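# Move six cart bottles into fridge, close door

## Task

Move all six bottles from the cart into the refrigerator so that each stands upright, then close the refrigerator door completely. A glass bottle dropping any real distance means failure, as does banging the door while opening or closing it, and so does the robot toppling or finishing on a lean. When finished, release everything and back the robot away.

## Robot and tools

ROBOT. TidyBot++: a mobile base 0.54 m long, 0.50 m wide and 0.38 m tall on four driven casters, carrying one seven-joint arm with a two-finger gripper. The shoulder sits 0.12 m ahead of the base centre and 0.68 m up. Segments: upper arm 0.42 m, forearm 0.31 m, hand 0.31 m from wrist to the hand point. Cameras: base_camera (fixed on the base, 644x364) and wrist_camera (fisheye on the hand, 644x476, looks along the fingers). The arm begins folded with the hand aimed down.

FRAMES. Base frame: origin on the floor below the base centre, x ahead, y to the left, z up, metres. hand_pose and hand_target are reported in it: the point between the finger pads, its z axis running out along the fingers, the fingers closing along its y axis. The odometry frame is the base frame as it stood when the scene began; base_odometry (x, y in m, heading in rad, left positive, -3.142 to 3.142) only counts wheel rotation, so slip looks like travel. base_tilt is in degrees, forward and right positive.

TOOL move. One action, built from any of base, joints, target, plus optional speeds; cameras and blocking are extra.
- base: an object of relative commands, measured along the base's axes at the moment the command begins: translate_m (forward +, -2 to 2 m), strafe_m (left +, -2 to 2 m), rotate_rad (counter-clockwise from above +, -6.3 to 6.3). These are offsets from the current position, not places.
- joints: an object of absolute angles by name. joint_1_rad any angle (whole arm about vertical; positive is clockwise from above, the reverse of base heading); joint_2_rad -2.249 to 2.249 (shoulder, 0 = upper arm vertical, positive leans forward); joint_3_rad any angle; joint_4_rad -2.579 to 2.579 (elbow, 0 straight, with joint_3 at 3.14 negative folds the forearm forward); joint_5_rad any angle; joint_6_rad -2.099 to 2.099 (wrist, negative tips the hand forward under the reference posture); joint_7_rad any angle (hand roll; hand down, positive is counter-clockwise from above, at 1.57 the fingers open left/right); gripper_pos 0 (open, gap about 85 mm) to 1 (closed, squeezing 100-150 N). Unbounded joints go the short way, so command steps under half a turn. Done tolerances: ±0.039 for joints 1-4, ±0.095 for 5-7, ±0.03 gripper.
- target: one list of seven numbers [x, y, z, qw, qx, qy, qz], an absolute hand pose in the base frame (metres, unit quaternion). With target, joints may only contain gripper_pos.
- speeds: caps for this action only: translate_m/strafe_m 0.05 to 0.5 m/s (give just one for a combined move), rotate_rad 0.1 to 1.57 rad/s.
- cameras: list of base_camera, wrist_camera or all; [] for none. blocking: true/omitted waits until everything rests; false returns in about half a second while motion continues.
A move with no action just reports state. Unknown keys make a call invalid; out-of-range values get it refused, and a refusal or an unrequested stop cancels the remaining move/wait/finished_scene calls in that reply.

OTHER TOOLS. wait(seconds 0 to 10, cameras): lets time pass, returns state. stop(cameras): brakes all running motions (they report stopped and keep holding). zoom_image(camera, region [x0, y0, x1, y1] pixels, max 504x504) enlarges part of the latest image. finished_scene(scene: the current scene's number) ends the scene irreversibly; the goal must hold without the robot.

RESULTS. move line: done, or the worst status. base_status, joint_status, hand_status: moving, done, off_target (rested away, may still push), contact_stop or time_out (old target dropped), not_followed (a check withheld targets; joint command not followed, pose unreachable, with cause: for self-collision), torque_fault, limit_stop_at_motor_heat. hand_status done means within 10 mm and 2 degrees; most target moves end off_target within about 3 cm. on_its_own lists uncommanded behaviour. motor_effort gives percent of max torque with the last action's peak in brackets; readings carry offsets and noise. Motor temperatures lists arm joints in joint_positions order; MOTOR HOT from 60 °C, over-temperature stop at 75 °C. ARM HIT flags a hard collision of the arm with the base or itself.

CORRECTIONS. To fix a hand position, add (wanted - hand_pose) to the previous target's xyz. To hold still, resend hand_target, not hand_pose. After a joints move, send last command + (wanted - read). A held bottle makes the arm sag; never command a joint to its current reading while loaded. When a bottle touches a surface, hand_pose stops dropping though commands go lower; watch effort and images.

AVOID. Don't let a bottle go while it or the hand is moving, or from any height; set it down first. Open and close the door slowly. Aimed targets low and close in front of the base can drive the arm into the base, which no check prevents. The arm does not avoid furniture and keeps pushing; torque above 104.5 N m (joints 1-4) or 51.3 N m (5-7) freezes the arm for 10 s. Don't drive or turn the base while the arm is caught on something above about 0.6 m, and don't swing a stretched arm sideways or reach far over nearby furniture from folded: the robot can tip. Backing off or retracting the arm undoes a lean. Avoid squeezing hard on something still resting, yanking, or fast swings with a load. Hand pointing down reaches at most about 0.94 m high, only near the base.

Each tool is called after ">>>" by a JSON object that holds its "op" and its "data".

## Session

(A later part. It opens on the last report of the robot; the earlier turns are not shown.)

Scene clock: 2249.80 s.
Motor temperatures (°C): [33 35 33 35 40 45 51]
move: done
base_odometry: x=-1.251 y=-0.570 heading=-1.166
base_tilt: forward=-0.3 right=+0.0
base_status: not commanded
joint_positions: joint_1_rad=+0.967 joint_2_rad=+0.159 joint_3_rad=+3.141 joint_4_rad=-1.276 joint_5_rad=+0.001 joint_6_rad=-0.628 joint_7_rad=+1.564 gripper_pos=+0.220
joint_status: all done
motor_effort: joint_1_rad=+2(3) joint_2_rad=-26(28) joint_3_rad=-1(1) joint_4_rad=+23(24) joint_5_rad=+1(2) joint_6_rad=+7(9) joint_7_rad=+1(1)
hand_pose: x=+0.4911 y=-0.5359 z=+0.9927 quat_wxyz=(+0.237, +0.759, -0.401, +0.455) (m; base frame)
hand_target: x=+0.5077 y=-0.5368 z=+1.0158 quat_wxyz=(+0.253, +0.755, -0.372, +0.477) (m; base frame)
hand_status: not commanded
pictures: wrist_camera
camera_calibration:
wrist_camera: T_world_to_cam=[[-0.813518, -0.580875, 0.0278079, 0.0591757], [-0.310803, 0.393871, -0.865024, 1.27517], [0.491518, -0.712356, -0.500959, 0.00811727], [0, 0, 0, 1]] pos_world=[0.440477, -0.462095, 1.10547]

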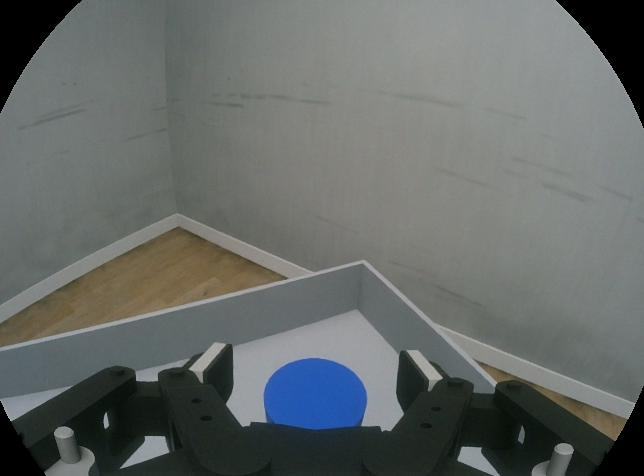

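>>> {"op": "move", "data": {"joints": {"joint_2_rad": 0.2115, "joint_4_rad": -1.387, "joint_6_rad": -0.431}, "cameras": ["wrist_camera"]}}

Scene clock: 2281.77 s.
Motor temperatures (°C): [33 36 33 35 40 45 51]
move: done
base_odometry: x=-1.251 y=-0.570 heading=-1.166
base_tilt: forward=-0.3 right=+0.1
base_status: not commanded
joint_positions: joint_1_rad=+0.967 joint_2_rad=+0.207 joint_3_rad=+3.141 joint_4_rad=-1.386 joint_5_rad=+0.001 joint_6_rad=-0.474 joint_7_rad=+1.564 gripper_pos=+0.220
joint_status: all done
motor_effort: joint_1_rad=+2(2) joint_2_rad=-28(30) joint_3_rad=+0(1) joint_4_rad=+23(24) joint_5_rad=+0(1) joint_6_rad=+7(9) joint_7_rad=+1(1)
hand_pose: x=+0.5037 y=-0.5541 z=+0.9383 quat_wxyz=(+0.236, +0.760, -0.401, +0.454) (m; base frame)
hand_target: x=+0.5188 y=-0.5521 z=+0.9466 quat_wxyz=(+0.247, +0.762, -0.376, +0.466) (m; base frame)
hand_status: not commanded
pictures: wrist_camera
camera_calibration:
wrist_camera: T_world_to_cam=[[-0.81333, -0.581143, 0.0277117, 0.0602687], [-0.312805, 0.396627, -0.863041, 1.23991], [0.490559, -0.710605, -0.504372, -0.0336202], [0, 0, 0, 1]] pos_world=[0.45336, -0.480647, 1.05147]

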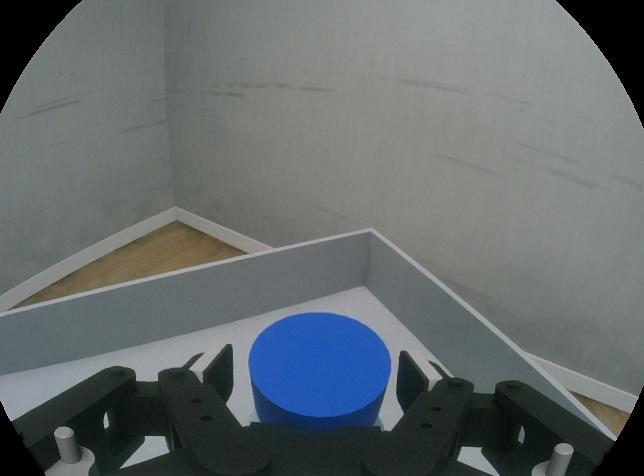

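>>> {"op": "move", "data": {"joints": {"joint_2_rad": 0.194}, "cameras": ["wrist_camera"]}}

Scene clock: 2297.17 s.
Motor temperatures (°C): [33 36 33 35 40 45 51]
move: done
base_odometry: x=-1.251 y=-0.570 heading=-1.166
base_tilt: forward=-0.3 right=+0.1
base_status: not commanded
joint_positions: joint_1_rad=+0.966 joint_2_rad=+0.204 joint_3_rad=+3.141 joint_4_rad=-1.386 joint_5_rad=+0.001 joint_6_rad=-0.472 joint_7_rad=+1.564 gripper_pos=+0.220
joint_status: all done
motor_effort: joint_1_rad=+2(2) joint_2_rad=-28(29) joint_3_rad=+0(1) joint_4_rad=+23(23) joint_5_rad=+1(2) joint_6_rad=+7(8) joint_7_rad=+1(1)
hand_pose: x=+0.5034 y=-0.5535 z=+0.9408 quat_wxyz=(+0.237, +0.759, -0.401, +0.456) (m; base frame)
hand_target: x=+0.5160 y=-0.5483 z=+0.9585 quat_wxyz=(+0.251, +0.757, -0.374, +0.473) (m; base frame)
hand_status: not commanded
pictures: wrist_camera
camera_calibration:
wrist_camera: T_world_to_cam=[[-0.813382, -0.581066, 0.0277819, 0.0602333], [-0.310629, 0.39345, -0.865278, 1.24098], [0.491853, -0.712432, -0.500521, -0.0371272], [0, 0, 0, 1]] pos_world=[0.452738, -0.479715, 1.05354]

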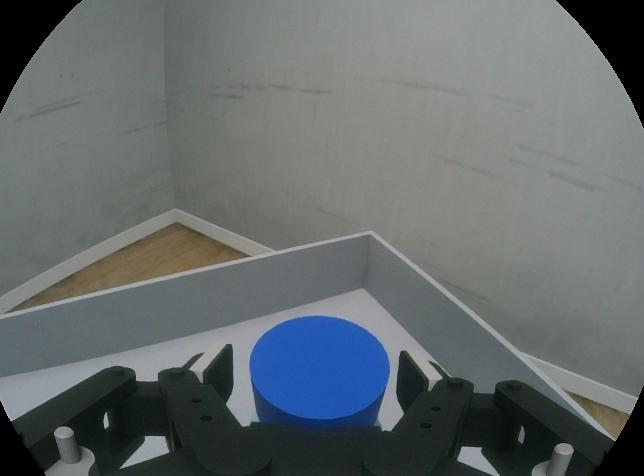

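>>> {"op": "move", "data": {"joints": {"gripper_pos": 0.55}, "cameras": ["wrist_camera"]}}

Scene clock: 2302.03 s.
Motor temperatures (°C): [33 36 33 35 40 45 51]
move: off_target
base_odometry: x=-1.251 y=-0.570 heading=-1.166
base_tilt: forward=-0.2 right=+0.0
base_status: not commanded
joint_positions: joint_1_rad=+0.966 joint_2_rad=+0.203 joint_3_rad=+3.141 joint_4_rad=-1.386 joint_5_rad=+0.001 joint_6_rad=-0.471 joint_7_rad=+1.564 gripper_pos=+0.437
joint_status: gripper_pos off_target (ended at +0.437, target +0.550)
motor_effort: joint_1_rad=+1(2) joint_2_rad=-27(28) joint_3_rad=-1(2) joint_4_rad=+22(24) joint_5_rad=+1(1) joint_6_rad=+8(9) joint_7_rad=+1(1)
hand_pose: x=+0.5034 y=-0.5536 z=+0.9413 quat_wxyz=(+0.238, +0.758, -0.400, +0.456) (m; base frame)
hand_target: x=+0.5160 y=-0.5483 z=+0.9585 quat_wxyz=(+0.251, +0.757, -0.374, +0.473) (m; base frame)
hand_status: not commanded
pictures: wrist_camera
camera_calibration:
wrist_camera: T_world_to_cam=[[-0.813422, -0.581009, 0.0278114, 0.0602253], [-0.309861, 0.392356, -0.86605, 1.24119], [0.492271, -0.713082, -0.499183, -0.0387107], [0, 0, 0, 1]] pos_world=[0.45264, -0.479599, 1.05393]

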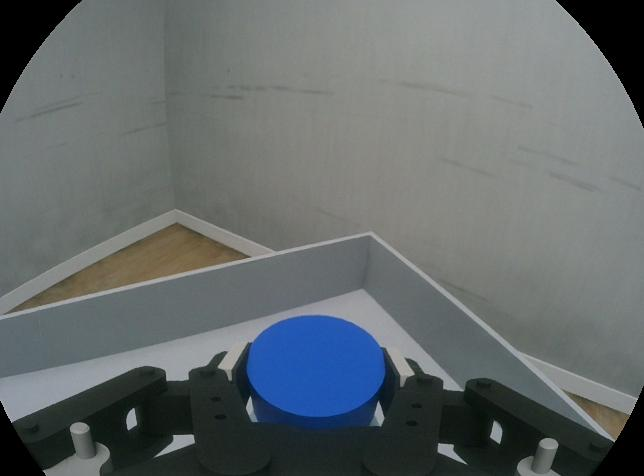

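>>> {"op": "move", "data": {"joints": {"joint_2_rad": 0.151, "joint_4_rad": -0.974, "joint_6_rad": -0.887}, "cameras": ["wrist_camera"]}}

Scene clock: 2311.57 s.
Motor temperatures (°C): [33 36 33 35 40 45 51]
move: off_target
base_odometry: x=-1.251 y=-0.570 heading=-1.166
base_tilt: forward=-0.2 right=+0.1
base_status: not commanded
joint_positions: joint_1_rad=+0.966 joint_2_rad=+0.188 joint_3_rad=+3.141 joint_4_rad=-1.019 joint_5_rad=+0.001 joint_6_rad=-0.868 joint_7_rad=+1.564 gripper_pos=+0.437
joint_status: joint_4_rad off_target (ended at -1.019, target -0.974); the others done
motor_effort: joint_1_rad=+2(2) joint_2_rad=-32(37) joint_3_rad=+0(1) joint_4_rad=+26(30) joint_5_rad=+1(2) joint_6_rad=+11(13) joint_7_rad=+1(1)
hand_pose: x=+0.4871 y=-0.5295 z=+1.0567 quat_wxyz=(+0.235, +0.762, -0.402, +0.451) (m; base frame)
hand_target: x=+0.4876 y=-0.5089 z=+1.1004 quat_wxyz=(+0.251, +0.757, -0.374, +0.473) (m; base frame)
hand_status: not commanded
pictures: wrist_camera
camera_calibration:
wrist_camera: T_world_to_cam=[[-0.813081, -0.581499, 0.0275331, 0.0576339], [-0.316715, 0.402173, -0.859039, 1.32778], [0.488458, -0.707189, -0.511169, 0.0617057], [0, 0, 0, 1]] pos_world=[0.43725, -0.456847, 1.17057]

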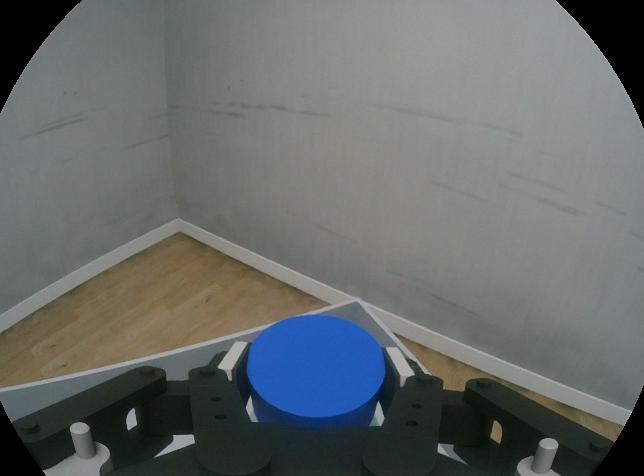

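>>> {"op": "move", "data": {"base": {"translate_m": 0.613, "strafe_m": 1.0646}, "joints": {"joint_2_rad": -0.73, "joint_4_rad": -1.595, "joint_6_rad": -1.17}, "blocking": false, "cameras": []}}

>>> {"op": "wait", "data": {"seconds": 0.4, "cameras": []}}

>>> {"op": "move", "data": {"joints": {"joint_1_rad": 0.056}, "cameras": ["wrist_camera"]}}

Scene clock: 2320.67 s.
Motor temperatures (°C): [33 36 33 36 40 45 51]
move: moving
base_odometry: x=-1.186 y=-0.578 heading=-1.166
base_tilt: forward=-0.1 right=+0.0
base_status: translate_m moving; strafe_m moving
joint_positions: joint_1_rad=+0.966 joint_2_rad=+0.107 joint_3_rad=+3.142 joint_4_rad=-1.087 joint_5_rad=+0.001 joint_6_rad=-0.903 joint_7_rad=+1.564 gripper_pos=+0.437
joint_status: joint_2_rad moving; joint_4_rad moving; joint_6_rad moving
motor_effort: joint_1_rad=+0(2) joint_2_rad=-33(35) joint_3_rad=-2(3) joint_4_rad=+28(28) joint_5_rad=+1(1) joint_6_rad=+10(11) joint_7_rad=+1(1)
hand_pose: x=+0.4646 y=-0.4981 z=+1.0599 quat_wxyz=(+0.231, +0.766, -0.405, +0.443) (m; base frame)
hand_target: x=+0.4515 y=-0.4587 z=+1.1152 quat_wxyz=(+0.250, +0.758, -0.374, +0.472) (m; base frame)
hand_status: not commanded
pictures: none
No camera images: "cameras" was empty.

Scene clock: 2321.07 s.
Motor temperatures (°C): [33 36 33 36 40 45 51]
earlier move: moving
base_odometry: x=-1.088 y=-0.590 heading=-1.165
base_tilt: forward=-0.2 right=+0.0
base_status: translate_m moving; strafe_m moving
joint_positions: joint_1_rad=+0.957 joint_2_rad=-0.190 joint_3_rad=+3.140 joint_4_rad=-1.270 joint_5_rad=+0.001 joint_6_rad=-0.987 joint_7_rad=+1.564 gripper_pos=+0.437
joint_status: joint_2_rad moving; joint_4_rad moving; joint_6_rad moving
motor_effort: joint_1_rad=+1(4) joint_2_rad=-18(35) joint_3_rad=-1(3) joint_4_rad=+25(28) joint_5_rad=+0(1) joint_6_rad=+10(12) joint_7_rad=+1(1)
hand_pose: x=+0.3922 y=-0.3847 z=+1.0948 quat_wxyz=(+0.234, +0.762, -0.398, +0.455) (m; base frame)
hand_target: x=+0.3735 y=-0.3502 z=+1.1210 quat_wxyz=(+0.249, +0.760, -0.375, +0.469) (m; base frame)
hand_status: not commanded
wait: 0.40 s; no rest
pictures: none
No camera images: "cameras" was empty.

Scene clock: 2324.13 s.
Motor temperatures (°C): [33 36 33 35 40 45 51]
move: done
base_odometry: x=-0.031 y=-0.715 heading=-1.165
base_tilt: forward=-0.2 right=-0.1
base_status: done
joint_positions: joint_1_rad=+0.075 joint_2_rad=-0.709 joint_3_rad=+3.141 joint_4_rad=-1.613 joint_5_rad=+0.001 joint_6_rad=-1.154 joint_7_rad=+1.564 gripper_pos=+0.437
joint_status: all done
motor_effort: joint_1_rad=+2(3) joint_2_rad=+4(16) joint_3_rad=+0(2) joint_4_rad=+24(25) joint_5_rad=+1(2) joint_6_rad=+11(12) joint_7_rad=+1(1)
hand_pose: x=+0.3666 y=-0.0173 z=+1.0500 quat_wxyz=(+0.018, +0.856, -0.035, +0.515) (m; base frame)
hand_target: x=+0.3557 y=-0.0112 z=+1.0599 quat_wxyz=(+0.023, +0.851, -0.011, +0.525) (m; base frame)
hand_status: not commanded
pictures: wrist_camera
camera_calibration:
wrist_camera: T_world_to_cam=[[-0.0601508, -0.997791, 0.0282121, -0.0262951], [-0.497205, 0.005442, -0.867616, 1.14613], [0.865546, -0.066215, -0.496434, 0.336709], [0, 0, 0, 1]] pos_world=[0.276844, -0.0101791, 1.1623]

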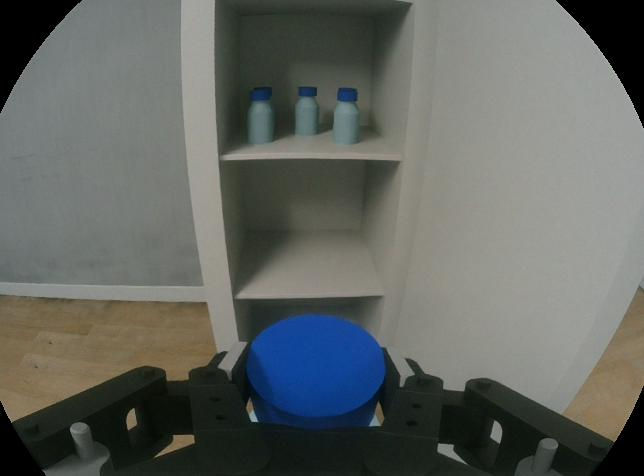

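>>> {"op": "move", "data": {"base": {"translate_m": 0.56}, "joints": {"joint_2_rad": -0.285, "joint_4_rad": -1.257, "joint_6_rad": -0.96}, "cameras": ["wrist_camera"]}}

>>> {"op": "move", "data": {"joints": {"joint_2_rad": 0.040, "joint_4_rad": -0.980, "joint_6_rad": -0.907}, "cameras": ["wrist_camera"]}}

Scene clock: 2347.13 s.
Motor temperatures (°C): [33 36 33 35 40 45 51]
move: off_target
base_odometry: x=+0.191 y=-1.229 heading=-1.165
base_tilt: forward=-0.2 right=+0.0
base_status: done
joint_positions: joint_1_rad=+0.074 joint_2_rad=-0.252 joint_3_rad=+3.141 joint_4_rad=-1.305 joint_5_rad=+0.001 joint_6_rad=-1.021 joint_7_rad=+1.564 gripper_pos=+0.437
joint_status: joint_4_rad off_target (ended at -1.305, target -1.257); the others done
motor_effort: joint_1_rad=+2(3) joint_2_rad=-13(20) joint_3_rad=+0(1) joint_4_rad=+25(27) joint_5_rad=+1(2) joint_6_rad=+10(13) joint_7_rad=+1(1)
hand_pose: x=+0.5590 y=-0.0315 z=+1.0944 quat_wxyz=(+0.018, +0.860, -0.035, +0.508) (m; base frame)
hand_target: x=+0.5510 y=-0.0220 z=+1.1528 quat_wxyz=(+0.024, +0.823, -0.010, +0.568) (m; base frame)
hand_status: not commanded
pictures: wrist_camera
camera_calibration:
wrist_camera: T_world_to_cam=[[-0.0590286, -0.997867, 0.0278662, -0.0303367], [-0.511737, 0.00628007, -0.859119, 1.27924], [0.857112, -0.0649728, -0.511016, 0.212032], [0, 0, 0, 1]] pos_world=[0.47111, -0.0245295, 1.20822]

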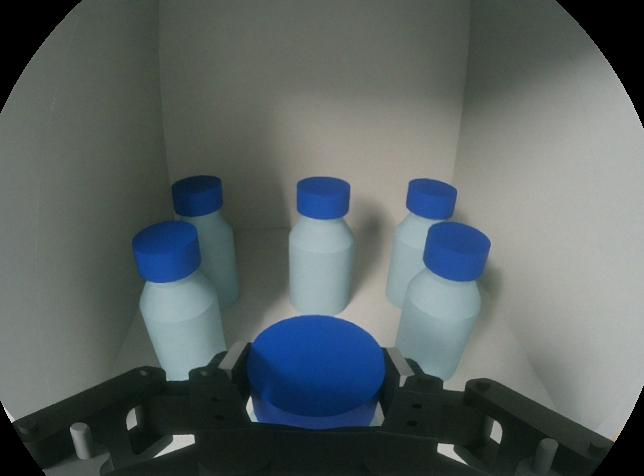

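Scene clock: 2348.90 s.
Motor temperatures (°C): [33 36 33 36 40 45 51]
move: off_target
base_odometry: x=+0.191 y=-1.229 heading=-1.165
base_tilt: forward=-0.3 right=+0.0
base_status: not commanded
joint_positions: joint_1_rad=+0.074 joint_2_rad=+0.072 joint_3_rad=+3.141 joint_4_rad=-1.029 joint_5_rad=+0.001 joint_6_rad=-0.972 joint_7_rad=+1.564 gripper_pos=+0.437
joint_status: joint_4_rad off_target (ended at -1.029, target -0.980); the others done
motor_effort: joint_1_rad=+2(2) joint_2_rad=-26(30) joint_3_rad=-1(1) joint_4_rad=+26(27) joint_5_rad=+0(2) joint_6_rad=+11(12) joint_7_rad=+1(1)
hand_pose: x=+0.7008 y=-0.0420 z=+1.0937 quat_wxyz=(+0.018, +0.860, -0.035, +0.509) (m; base frame)
hand_target: x=+0.6946 y=-0.0300 z=+1.1582 quat_wxyz=(+0.024, +0.821, -0.010, +0.570) (m; base frame)
hand_status: not commanded
pictures: wrist_camera
camera_calibration:
wrist_camera: T_world_to_cam=[[-0.0589919, -0.997873, 0.027755, -0.0323627], [-0.510741, 0.00628163, -0.859712, 1.35128], [0.857708, -0.0648917, -0.510025, 0.0879373], [0, 0, 0, 1]] pos_world=[0.612822, -0.0350757, 1.20746]

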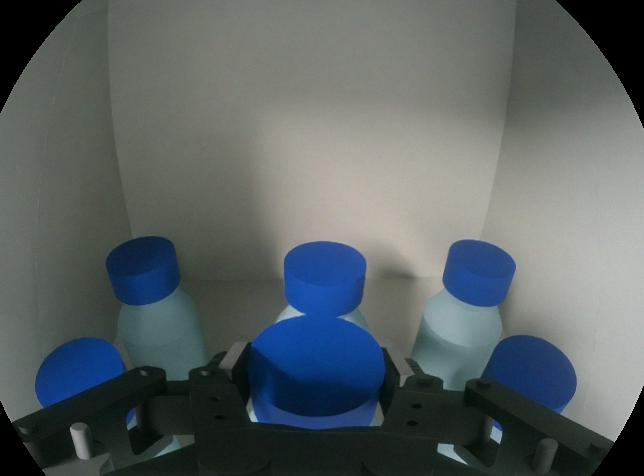

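>>> {"op": "move", "data": {"joints": {"joint_2_rad": 0.0025, "joint_4_rad": -1.103, "joint_6_rad": -0.832}, "cameras": ["wrist_camera"]}}

Scene clock: 2366.07 s.
Motor temperatures (°C): [33 36 33 36 40 45 51]
move: off_target
base_odometry: x=+0.191 y=-1.229 heading=-1.165
base_tilt: forward=-0.2 right=-0.1
base_status: not commanded
joint_positions: joint_1_rad=+0.074 joint_2_rad=+0.050 joint_3_rad=+3.141 joint_4_rad=-1.126 joint_5_rad=+0.001 joint_6_rad=-0.900 joint_7_rad=+1.564 gripper_pos=+0.437
joint_status: joint_2_rad off_target (ended at +0.050, target +0.003); the others done
motor_effort: joint_1_rad=+2(2) joint_2_rad=-26(27) joint_3_rad=+0(1) joint_4_rad=+26(27) joint_5_rad=+1(2) joint_6_rad=+11(12) joint_7_rad=+1(1)
hand_pose: x=+0.7010 y=-0.0420 z=+1.0720 quat_wxyz=(+0.018, +0.861, -0.035, +0.507) (m; base frame)
hand_target: x=+0.6908 y=-0.0298 z=+1.1320 quat_wxyz=(+0.024, +0.824, -0.010, +0.566) (m; base frame)
hand_status: not commanded
pictures: wrist_camera
camera_calibration:
wrist_camera: T_world_to_cam=[[-0.0588204, -0.997883, 0.0277575, -0.0318641], [-0.513448, 0.00639614, -0.858097, 1.33289], [0.856102, -0.0647256, -0.512737, 0.0807468], [0, 0, 0, 1]] pos_world=[0.613369, -0.0350956, 1.18604]

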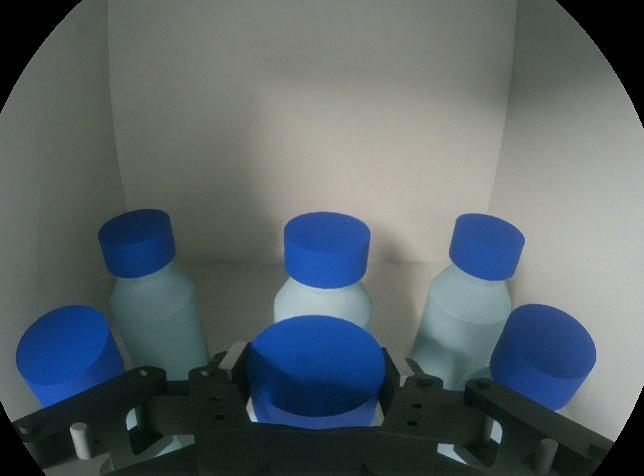

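>>> {"op": "move", "data": {"joints": {"joint_2_rad": -0.0035, "joint_4_rad": -1.128, "joint_6_rad": -0.812}, "cameras": []}}

>>> {"op": "move", "data": {"joints": {"joint_2_rad": -0.0035, "joint_4_rad": -1.148, "joint_6_rad": -0.798}, "cameras": ["wrist_camera"]}}

Scene clock: 2383.27 s.
Motor temperatures (°C): [33 36 33 36 40 45 51]
move: off_target
base_odometry: x=+0.191 y=-1.229 heading=-1.165
base_tilt: forward=-0.2 right=+0.0
base_status: not commanded
joint_positions: joint_1_rad=+0.074 joint_2_rad=+0.042 joint_3_rad=+3.141 joint_4_rad=-1.150 joint_5_rad=+0.001 joint_6_rad=-0.875 joint_7_rad=+1.564 gripper_pos=+0.437
joint_status: joint_2_rad off_target (ended at +0.042, target -0.004); the others done
motor_effort: joint_1_rad=+2(2) joint_2_rad=-25(26) joint_3_rad=+0(1) joint_4_rad=+26(27) joint_5_rad=+1(1) joint_6_rad=+10(11) joint_7_rad=+1(1)
hand_pose: x=+0.7010 y=-0.0420 z=+1.0702 quat_wxyz=(+0.018, +0.858, -0.034, +0.511) (m; base frame)
hand_target: x=+0.6910 y=-0.0298 z=+1.1269 quat_wxyz=(+0.024, +0.824, -0.010, +0.566) (m; base frame)
hand_status: not commanded
pictures: none
No camera images: "cameras" was empty.

Scene clock: 2383.83 s.
Motor temperatures (°C): [33 36 33 36 40 45 51]
move: off_target
base_odometry: x=+0.191 y=-1.229 heading=-1.165
base_tilt: forward=-0.3 right=+0.0
base_status: not commanded
joint_positions: joint_1_rad=+0.074 joint_2_rad=+0.036 joint_3_rad=+3.141 joint_4_rad=-1.164 joint_5_rad=+0.001 joint_6_rad=-0.858 joint_7_rad=+1.564 gripper_pos=+0.437
joint_status: joint_2_rad off_target (ended at +0.036, target -0.004); the others done
motor_effort: joint_1_rad=+2(2) joint_2_rad=-25(26) joint_3_rad=+0(1) joint_4_rad=+26(27) joint_5_rad=+1(1) joint_6_rad=+10(12) joint_7_rad=+1(1)
hand_pose: x=+0.7009 y=-0.0420 z=+1.0701 quat_wxyz=(+0.018, +0.856, -0.034, +0.515) (m; base frame)
hand_target: x=+0.6930 y=-0.0299 z=+1.1195 quat_wxyz=(+0.024, +0.826, -0.010, +0.564) (m; base frame)
hand_status: not commanded
pictures: wrist_camera
camera_calibration:
wrist_camera: T_world_to_cam=[[-0.0592771, -0.997847, 0.0280522, -0.0317896], [-0.497767, 0.00518779, -0.867295, 1.33], [0.865283, -0.0653742, -0.497003, 0.0565915], [0, 0, 0, 1]] pos_world=[0.611177, -0.0349213, 1.18252]

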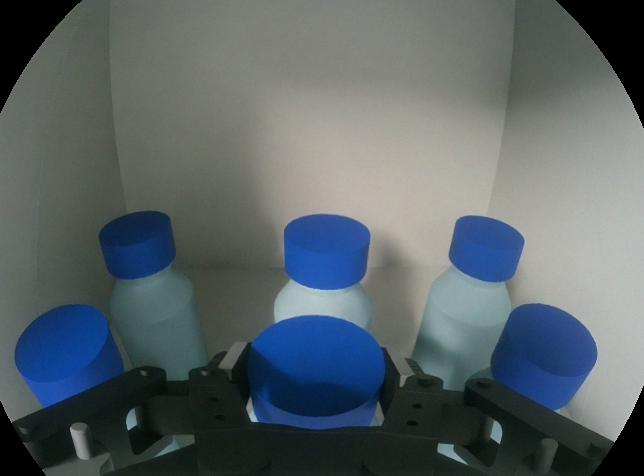

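>>> {"op": "move", "data": {"joints": {"joint_2_rad": -0.0035, "joint_4_rad": -1.168, "joint_6_rad": -0.788}, "cameras": []}}

>>> {"op": "move", "data": {"joints": {"joint_2_rad": -0.0035, "joint_4_rad": -1.188, "joint_6_rad": -0.778}, "cameras": ["wrist_camera"]}}

Scene clock: 2390.40 s.
Motor temperatures (°C): [33 36 33 36 40 45 51]
move: done
base_odometry: x=+0.191 y=-1.229 heading=-1.165
base_tilt: forward=-0.2 right=+0.0
base_status: not commanded
joint_positions: joint_1_rad=+0.074 joint_2_rad=+0.030 joint_3_rad=+3.141 joint_4_rad=-1.178 joint_5_rad=+0.001 joint_6_rad=-0.843 joint_7_rad=+1.564 gripper_pos=+0.437
joint_status: all done
motor_effort: joint_1_rad=+2(2) joint_2_rad=-24(24) joint_3_rad=+1(1) joint_4_rad=+25(26) joint_5_rad=+0(1) joint_6_rad=+10(11) joint_7_rad=+1(1)
hand_pose: x=+0.7002 y=-0.0419 z=+1.0702 quat_wxyz=(+0.018, +0.854, -0.034, +0.518) (m; base frame)
hand_target: x=+0.6944 y=-0.0300 z=+1.1108 quat_wxyz=(+0.023, +0.828, -0.010, +0.560) (m; base frame)
hand_status: not commanded
pictures: none
No camera images: "cameras" was empty.

Scene clock: 2390.97 s.
Motor temperatures (°C): [33 36 33 36 40 45 51]
move: done
base_odometry: x=+0.191 y=-1.229 heading=-1.165
base_tilt: forward=-0.2 right=+0.0
base_status: not commanded
joint_positions: joint_1_rad=+0.074 joint_2_rad=+0.024 joint_3_rad=+3.141 joint_4_rad=-1.192 joint_5_rad=+0.001 joint_6_rad=-0.828 joint_7_rad=+1.564 gripper_pos=+0.437
joint_status: all done
motor_effort: joint_1_rad=+2(2) joint_2_rad=-23(24) joint_3_rad=-1(1) joint_4_rad=+24(25) joint_5_rad=+1(1) joint_6_rad=+9(10) joint_7_rad=+1(1)
hand_pose: x=+0.6995 y=-0.0419 z=+1.0702 quat_wxyz=(+0.018, +0.852, -0.034, +0.522) (m; base frame)
hand_target: x=+0.6956 y=-0.0300 z=+1.1022 quat_wxyz=(+0.023, +0.831, -0.010, +0.555) (m; base frame)
hand_status: not commanded
pictures: wrist_camera
camera_calibration:
wrist_camera: T_world_to_cam=[[-0.0596725, -0.997817, 0.0282911, -0.0317371], [-0.484428, 0.00416646, -0.874821, 1.328], [0.872794, -0.0659077, -0.483619, 0.0382602], [0, 0, 0, 1]] pos_world=[0.608031, -0.0346792, 1.18116]

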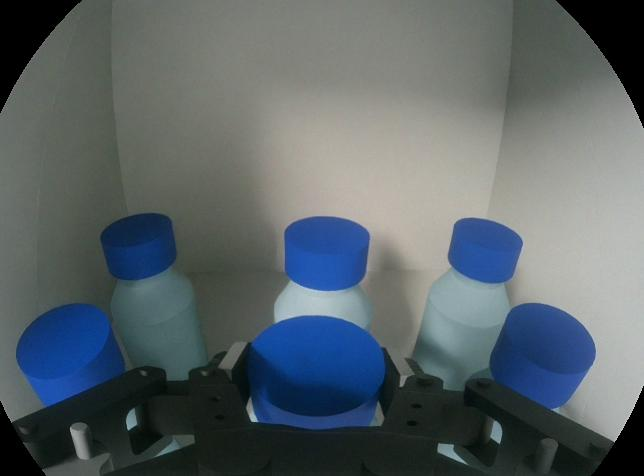

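>>> {"op": "move", "data": {"joints": {"gripper_pos": 0.36}, "cameras": ["wrist_camera"]}}

Scene clock: 2405.23 s.
Motor temperatures (°C): [33 36 33 36 40 45 51]
move: done
base_odometry: x=+0.191 y=-1.229 heading=-1.165
base_tilt: forward=-0.3 right=+0.0
base_status: not commanded
joint_positions: joint_1_rad=+0.074 joint_2_rad=+0.014 joint_3_rad=+3.141 joint_4_rad=-1.192 joint_5_rad=+0.001 joint_6_rad=-0.815 joint_7_rad=+1.564 gripper_pos=+0.360
joint_status: all done
motor_effort: joint_1_rad=+2(3) joint_2_rad=-20(23) joint_3_rad=-1(1) joint_4_rad=+22(24) joint_5_rad=+1(1) joint_6_rad=+8(10) joint_7_rad=+1(1)
hand_pose: x=+0.6972 y=-0.0417 z=+1.0794 quat_wxyz=(+0.018, +0.846, -0.034, +0.531) (m; base frame)
hand_target: x=+0.6956 y=-0.0300 z=+1.1022 quat_wxyz=(+0.023, +0.831, -0.010, +0.555) (m; base frame)
hand_status: not commanded
pictures: wrist_camera
camera_calibration:
wrist_camera: T_world_to_cam=[[-0.0602978, -0.99777, 0.0286122, -0.0318703], [-0.464613, 0.00268475, -0.88551, 1.33266], [0.883459, -0.0666878, -0.463739, 0.0157507], [0, 0, 0, 1]] pos_world=[0.603333, -0.0343267, 1.1883]

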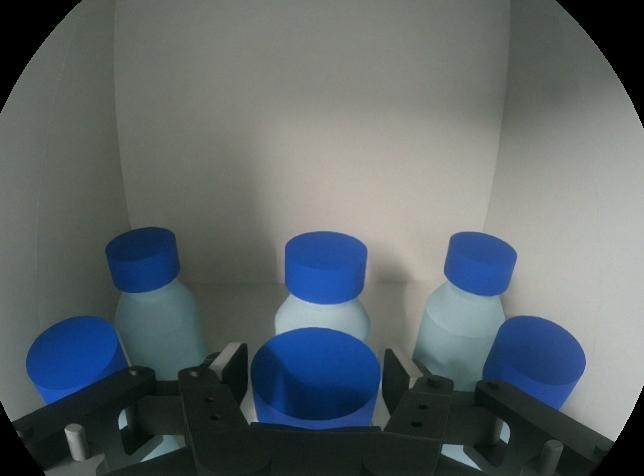

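>>> {"op": "move", "data": {"joints": {"gripper_pos": 0.22, "joint_2_rad": -0.12}, "cameras": ["wrist_camera"]}}

Scene clock: 2412.27 s.
Motor temperatures (°C): [33 36 33 36 40 45 51]
move: done
base_odometry: x=+0.191 y=-1.229 heading=-1.165
base_tilt: forward=-0.2 right=+0.1
base_status: not commanded
joint_positions: joint_1_rad=+0.074 joint_2_rad=-0.121 joint_3_rad=+3.141 joint_4_rad=-1.192 joint_5_rad=+0.001 joint_6_rad=-0.815 joint_7_rad=+1.564 gripper_pos=+0.220
joint_status: all done
motor_effort: joint_1_rad=+2(2) joint_2_rad=-14(23) joint_3_rad=+0(1) joint_4_rad=+21(23) joint_5_rad=+1(1) joint_6_rad=+8(9) joint_7_rad=+1(1)
hand_pose: x=+0.6387 y=-0.0373 z=+1.1537 quat_wxyz=(+0.020, +0.809, -0.032, +0.587) (m; base frame)
hand_target: x=+0.6430 y=-0.0271 z=+1.1664 quat_wxyz=(+0.025, +0.797, -0.010, +0.603) (m; base frame)
hand_status: not commanded
pictures: wrist_camera
camera_calibration:
wrist_camera: T_world_to_cam=[[-0.0642576, -0.997476, 0.0302235, -0.0324972], [-0.341764, -0.00645831, -0.939763, 1.35501], [0.937586, -0.0707162, -0.340487, -0.0747291], [0, 0, 0, 1]] pos_world=[0.531072, -0.0289486, 1.24893]

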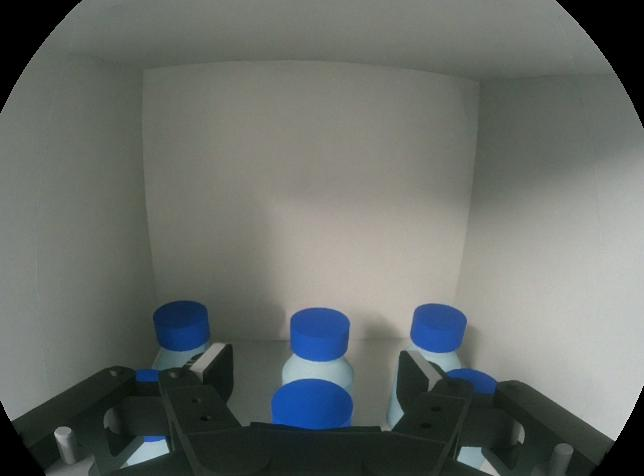

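>>> {"op": "move", "data": {"base": {"translate_m": -0.61}, "joints": {"joint_2_rad": -0.9, "joint_4_rad": -1.9, "joint_6_rad": -0.9}, "cameras": ["base_camera", "wrist_camera"]}}

Scene clock: 2514.10 s.
Motor temperatures (°C): [33 36 33 35 40 45 51]
move: done
base_odometry: x=-0.050 y=-0.669 heading=-1.165
base_tilt: forward=-0.2 right=+0.1
base_status: done
joint_positions: joint_1_rad=+0.071 joint_2_rad=-0.901 joint_3_rad=+3.141 joint_4_rad=-1.891 joint_5_rad=+0.001 joint_6_rad=-0.860 joint_7_rad=+1.564 gripper_pos=+0.220
joint_status: all done
motor_effort: joint_1_rad=+2(3) joint_2_rad=+10(20) joint_3_rad=+1(3) joint_4_rad=+20(23) joint_5_rad=+1(1) joint_6_rad=+8(9) joint_7_rad=+1(1)
hand_pose: x=+0.3507 y=-0.0152 z=+1.0296 quat_wxyz=(+0.020, +0.798, -0.031, +0.601) (m; base frame)
hand_target: x=+0.3483 y=-0.0109 z=+1.0126 quat_wxyz=(+0.025, +0.813, -0.010, +0.581) (m; base frame)
hand_status: not commanded
pictures: base_camera, wrist_camera
camera_calibration:
wrist_camera: T_world_to_cam=[[-0.0621576, -0.997588, 0.0308825, -0.0265692], [-0.308177, -0.0102468, -0.951274, 1.14012], [0.949296, -0.0686461, -0.306797, 0.115869], [0, 0, 0, 1]] pos_world=[0.239713, -0.00686849, 1.12094]

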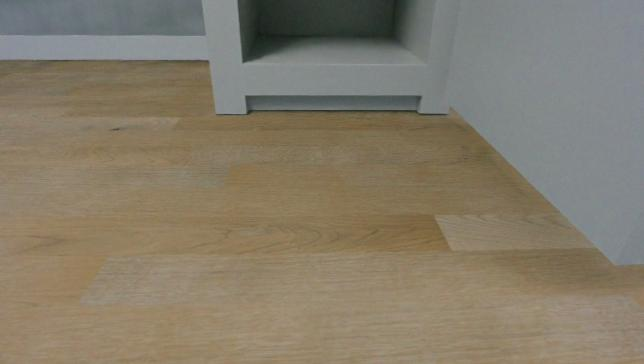

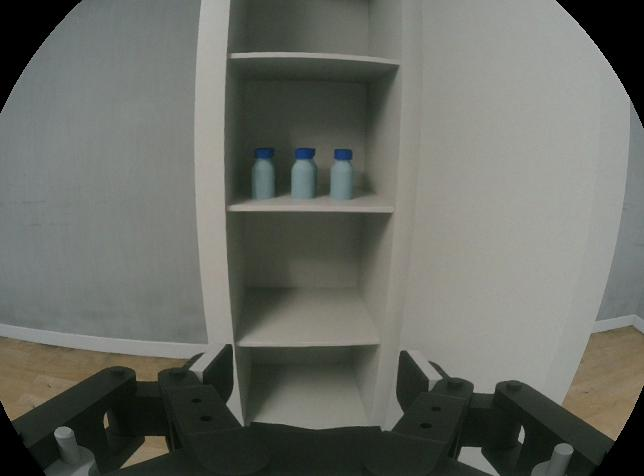

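>>> {"op": "zoom_image", "data": {"camera": "wrist_camera", "region": [220, 70, 400, 220]}}

Scaled by 2.800.

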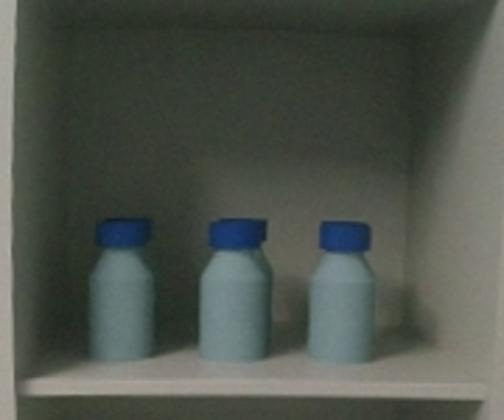

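>>> {"op": "move", "data": {"base": {"translate_m": 0.20, "strafe_m": -0.80}, "joints": {"joint_1_rad": -0.70, "joint_2_rad": -1.2, "joint_4_rad": -2.1, "joint_6_rad": -1.0, "gripper_pos": 1.0}, "cameras": ["base_camera", "wrist_camera"]}}

Scene clock: 2546.97 s.
Motor temperatures (°C): [33 36 33 35 40 45 51]
move: done
base_odometry: x=-0.707 y=-1.168 heading=-1.166
base_tilt: forward=-0.3 right=+0.1
base_status: done
joint_positions: joint_1_rad=-0.696 joint_2_rad=-1.193 joint_3_rad=+3.141 joint_4_rad=-2.091 joint_5_rad=+0.001 joint_6_rad=-0.959 joint_7_rad=+1.565 gripper_pos=+0.999
joint_status: all done
motor_effort: joint_1_rad=+2(8) joint_2_rad=+16(18) joint_3_rad=+1(3) joint_4_rad=+20(21) joint_5_rad=+0(2) joint_6_rad=+8(9) joint_7_rad=+1(1)
hand_pose: x=+0.2361 y=+0.0994 z=+0.9450 quat_wxyz=(-0.205, +0.754, +0.271, +0.563) (m; base frame)
hand_target: x=+0.2315 y=+0.0971 z=+0.9290 quat_wxyz=(-0.191, +0.760, +0.291, +0.549) (m; base frame)
hand_status: not commanded
pictures: base_camera, wrist_camera
camera_calibration:
wrist_camera: T_world_to_cam=[[0.647337, -0.761554, 0.0314606, -0.108303], [-0.219733, -0.225983, -0.949025, 1.02393], [0.729844, 0.607427, -0.313625, 0.197682], [0, 0, 0, 1]] pos_world=[0.150821, 0.0288337, 1.03714]

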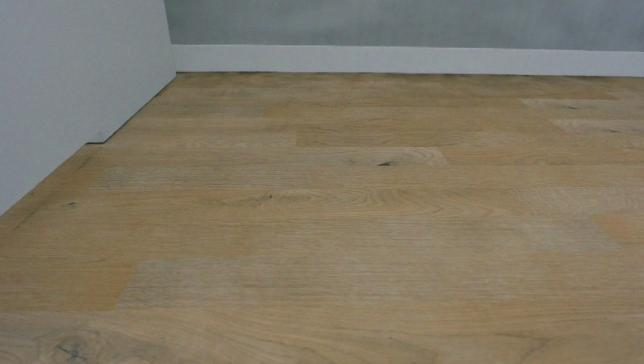

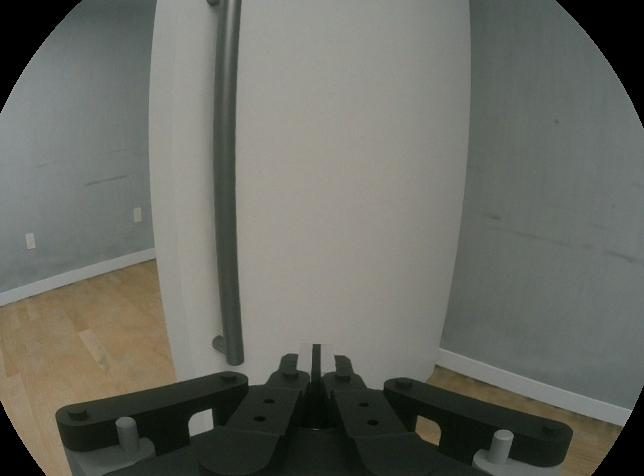

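>>> {"op": "move", "data": {"joints": {"joint_1_rad": -0.70, "joint_2_rad": -0.127, "joint_4_rad": -1.686, "joint_5_rad": -0.03, "joint_6_rad": -0.38}, "cameras": ["base_camera", "wrist_camera"]}}

Scene clock: 2572.27 s.
Motor temperatures (°C): [33 35 33 35 40 45 51]
move: done
base_odometry: x=-0.707 y=-1.168 heading=-1.166
base_tilt: forward=-0.1 right=+0.0
base_status: not commanded
joint_positions: joint_1_rad=-0.696 joint_2_rad=-0.136 joint_3_rad=+3.141 joint_4_rad=-1.711 joint_5_rad=+0.001 joint_6_rad=-0.425 joint_7_rad=+1.565 gripper_pos=+0.999
joint_status: all done
motor_effort: joint_1_rad=+2(3) joint_2_rad=-16(18) joint_3_rad=+0(1) joint_4_rad=+23(24) joint_5_rad=+1(2) joint_6_rad=+7(10) joint_7_rad=+1(1)
hand_pose: x=+0.5328 y=+0.3476 z=+0.9677 quat_wxyz=(-0.185, +0.792, +0.285, +0.507) (m; base frame)
hand_target: x=+0.5371 y=+0.3596 z=+0.9909 quat_wxyz=(-0.198, +0.773, +0.287, +0.530) (m; base frame)
hand_status: not commanded
pictures: base_camera, wrist_camera
camera_calibration:
wrist_camera: T_world_to_cam=[[0.651564, -0.75802, 0.0294864, -0.113577], [-0.320988, -0.310711, -0.894665, 1.19755], [0.687336, 0.573467, -0.445764, -0.00024311], [0, 0, 0, 1]] pos_world=[0.45857, 0.286138, 1.07465]

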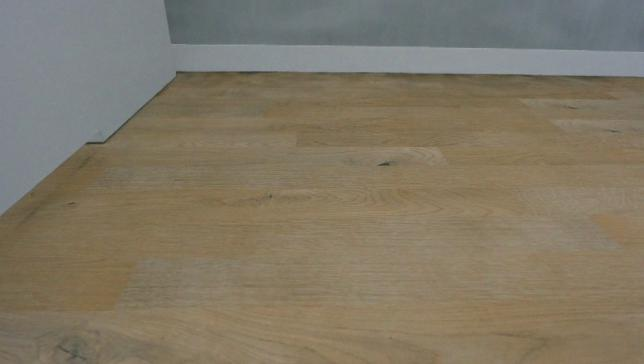

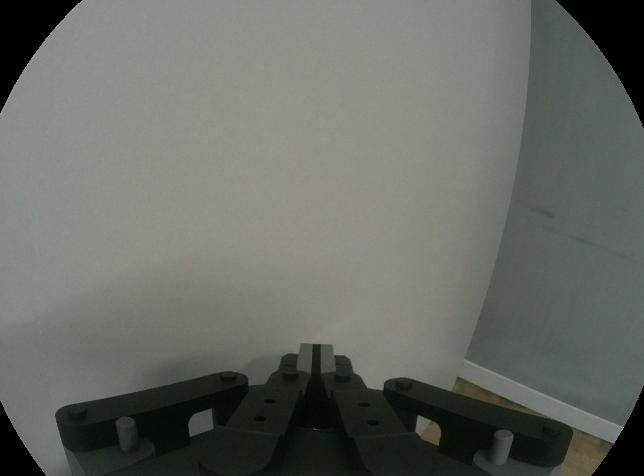

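>>> {"op": "move", "data": {"base": {"translate_m": 0.012, "strafe_m": 0.16}, "speeds": {"strafe_m": 0.08}, "cameras": ["base_camera", "wrist_camera"]}}

Scene clock: 2580.53 s.
Motor temperatures (°C): [33 35 33 35 40 45 51]
move: done
base_odometry: x=-0.555 y=-1.116 heading=-1.166
base_tilt: forward=-0.4 right=+0.0
base_status: done
joint_positions: joint_1_rad=-0.690 joint_2_rad=-0.134 joint_3_rad=+3.144 joint_4_rad=-1.708 joint_5_rad=+0.001 joint_6_rad=-0.412 joint_7_rad=+1.567 gripper_pos=+0.999
joint_status: not commanded
motor_effort: joint_1_rad=+2(7) joint_2_rad=-16(18) joint_3_rad=+0(9) joint_4_rad=+23(26) joint_5_rad=+0(3) joint_6_rad=+7(12) joint_7_rad=+1(1)
hand_pose: x=+0.5379 y=+0.3458 z=+0.9724 quat_wxyz=(-0.185, +0.789, +0.281, +0.514) (m; base frame)
hand_target: x=+0.5371 y=+0.3596 z=+0.9909 quat_wxyz=(-0.198, +0.773, +0.287, +0.530) (m; base frame)
hand_status: not commanded
pictures: base_camera, wrist_camera
camera_calibration:
wrist_camera: T_world_to_cam=[[0.64564, -0.762975, 0.0318974, -0.115904], [-0.311781, -0.301503, -0.901049, 1.2009], [0.697095, 0.571808, -0.432543, -0.0180897], [0, 0, 0, 1]] pos_world=[0.461861, 0.283988, 1.07794]

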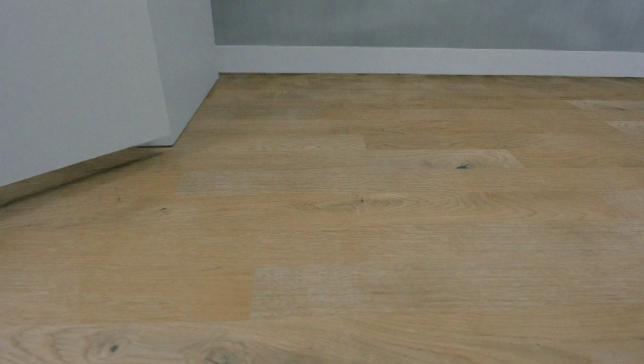

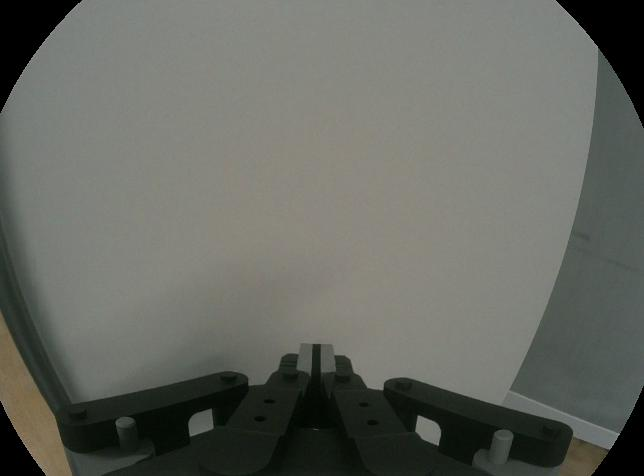

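>>> {"op": "move", "data": {"base": {"translate_m": 0.04, "strafe_m": 0.133}, "speeds": {"strafe_m": 0.08}, "cameras": ["base_camera", "wrist_camera"]}}

Scene clock: 2592.70 s.
Motor temperatures (°C): [33 35 33 35 40 45 51]
move: done
base_odometry: x=-0.417 y=-1.100 heading=-1.166
base_tilt: forward=-0.3 right=+0.0
base_status: done
joint_positions: joint_1_rad=-0.690 joint_2_rad=-0.131 joint_3_rad=+3.144 joint_4_rad=-1.707 joint_5_rad=+0.001 joint_6_rad=-0.412 joint_7_rad=+1.567 gripper_pos=+0.999
joint_status: not commanded
motor_effort: joint_1_rad=+2(3) joint_2_rad=-16(18) joint_3_rad=+1(3) joint_4_rad=+23(24) joint_5_rad=+1(2) joint_6_rad=+8(9) joint_7_rad=+1(1)
hand_pose: x=+0.5385 y=+0.3463 z=+0.9711 quat_wxyz=(-0.184, +0.789, +0.282, +0.513) (m; base frame)
hand_target: x=+0.5371 y=+0.3596 z=+0.9909 quat_wxyz=(-0.198, +0.773, +0.287, +0.530) (m; base frame)
hand_status: not commanded
pictures: base_camera, wrist_camera
camera_calibration:
wrist_camera: T_world_to_cam=[[0.645766, -0.76287, 0.0318765, -0.115907], [-0.313423, -0.302918, -0.900004, 1.20045], [0.696242, 0.571201, -0.434715, -0.0166001], [0, 0, 0, 1]] pos_world=[0.462654, 0.284697, 1.07688]

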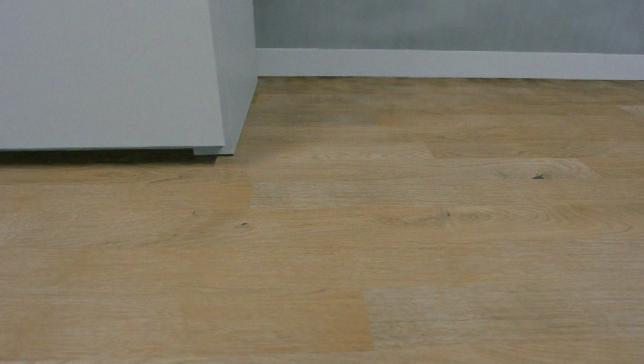

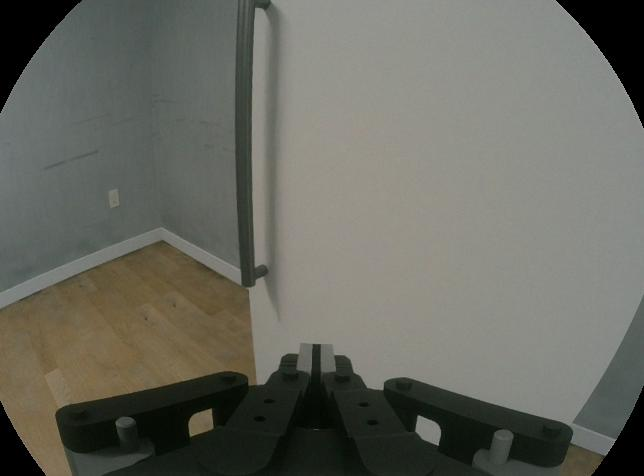

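>>> {"op": "move", "data": {"base": {"translate_m": 0.28, "strafe_m": 0.212}, "speeds": {"translate_m": 0.12}, "cameras": ["base_camera", "wrist_camera"]}}

Scene clock: 2606.50 s.
Motor temperatures (°C): [33 35 33 35 40 45 51]
move: done
base_odometry: x=-0.111 y=-1.274 heading=-1.165
base_tilt: forward=-0.2 right=-0.1
base_status: done
joint_positions: joint_1_rad=-0.690 joint_2_rad=-0.127 joint_3_rad=+3.144 joint_4_rad=-1.707 joint_5_rad=+0.001 joint_6_rad=-0.412 joint_7_rad=+1.567 gripper_pos=+0.999
joint_status: not commanded
motor_effort: joint_1_rad=+2(3) joint_2_rad=-17(19) joint_3_rad=-1(2) joint_4_rad=+23(24) joint_5_rad=+0(2) joint_6_rad=+8(8) joint_7_rad=+1(1)
hand_pose: x=+0.5395 y=+0.3472 z=+0.9690 quat_wxyz=(-0.184, +0.790, +0.282, +0.512) (m; base frame)
hand_target: x=+0.5371 y=+0.3596 z=+0.9909 quat_wxyz=(-0.198, +0.773, +0.287, +0.530) (m; base frame)
hand_status: not commanded
pictures: base_camera, wrist_camera
camera_calibration:
wrist_camera: T_world_to_cam=[[0.645863, -0.76279, 0.0318297, -0.115891], [-0.316152, -0.305173, -0.898286, 1.19975], [0.694917, 0.570106, -0.438258, -0.0142542], [0, 0, 0, 1]] pos_world=[0.464059, 0.285857, 1.07516]

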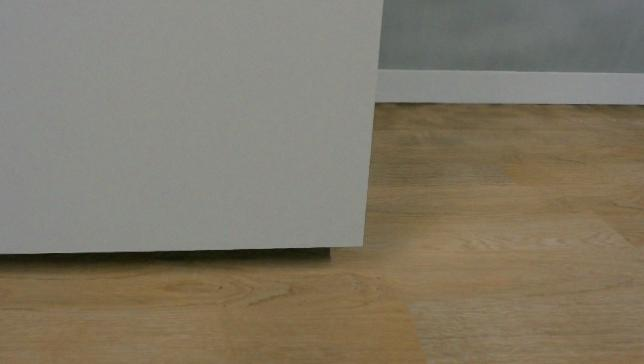

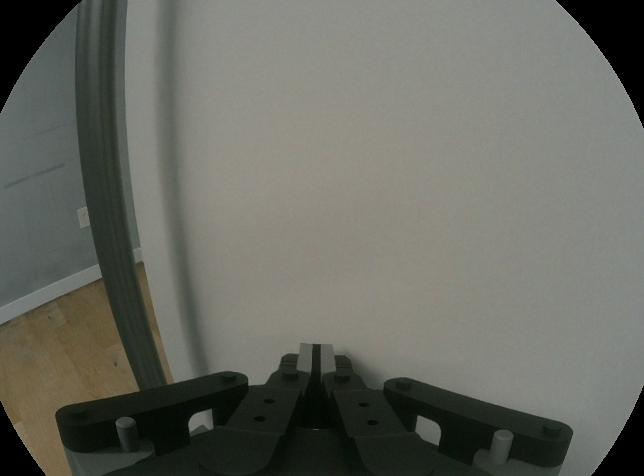

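>>> {"op": "move", "data": {"base": {"translate_m": 0.055}, "speeds": {"translate_m": 0.05}, "cameras": ["base_camera", "wrist_camera"]}}

Scene clock: 2616.07 s.
Motor temperatures (°C): [33 35 33 35 40 45 51]
move: done
base_odometry: x=-0.090 y=-1.324 heading=-1.165
base_tilt: forward=-0.2 right=+0.0
base_status: done
joint_positions: joint_1_rad=-0.744 joint_2_rad=-0.152 joint_3_rad=+3.090 joint_4_rad=-1.711 joint_5_rad=-0.002 joint_6_rad=-0.412 joint_7_rad=+1.567 gripper_pos=+0.999
joint_status: not commanded
motor_effort: joint_1_rad=+11(14) joint_2_rad=-10(16) joint_3_rad=+10(12) joint_4_rad=+26(29) joint_5_rad=+4(5) joint_6_rad=+11(16) joint_7_rad=+1(1)
hand_pose: x=+0.4919 y=+0.3859 z=+0.9798 quat_wxyz=(-0.212, +0.769, +0.323, +0.510) (m; base frame)
hand_target: x=+0.5371 y=+0.3596 z=+0.9909 quat_wxyz=(-0.198, +0.773, +0.287, +0.530) (m; base frame)
hand_status: not commanded
pictures: base_camera, wrist_camera
camera_calibration:
wrist_camera: T_world_to_cam=[[0.723103, -0.689757, 0.0368454, -0.127045], [-0.265683, -0.326974, -0.906918, 1.19825], [0.6376, 0.646006, -0.419692, -0.0178262], [0, 0, 0, 1]] pos_world=[0.421587, 0.315681, 1.08391]

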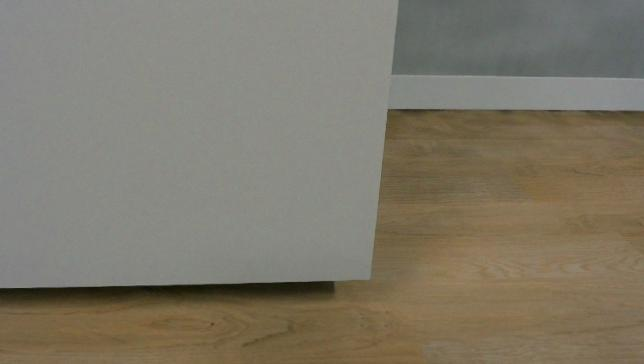

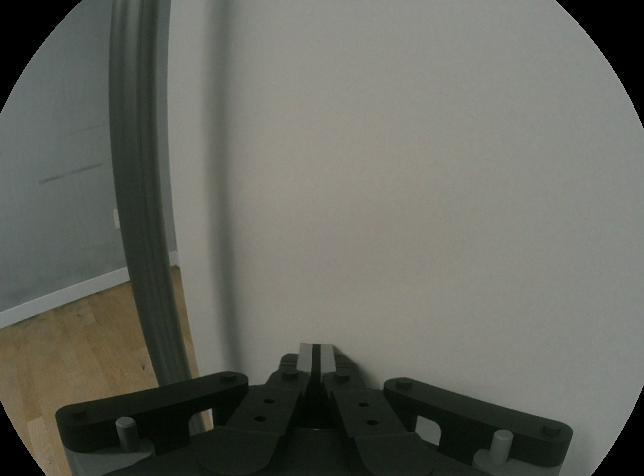

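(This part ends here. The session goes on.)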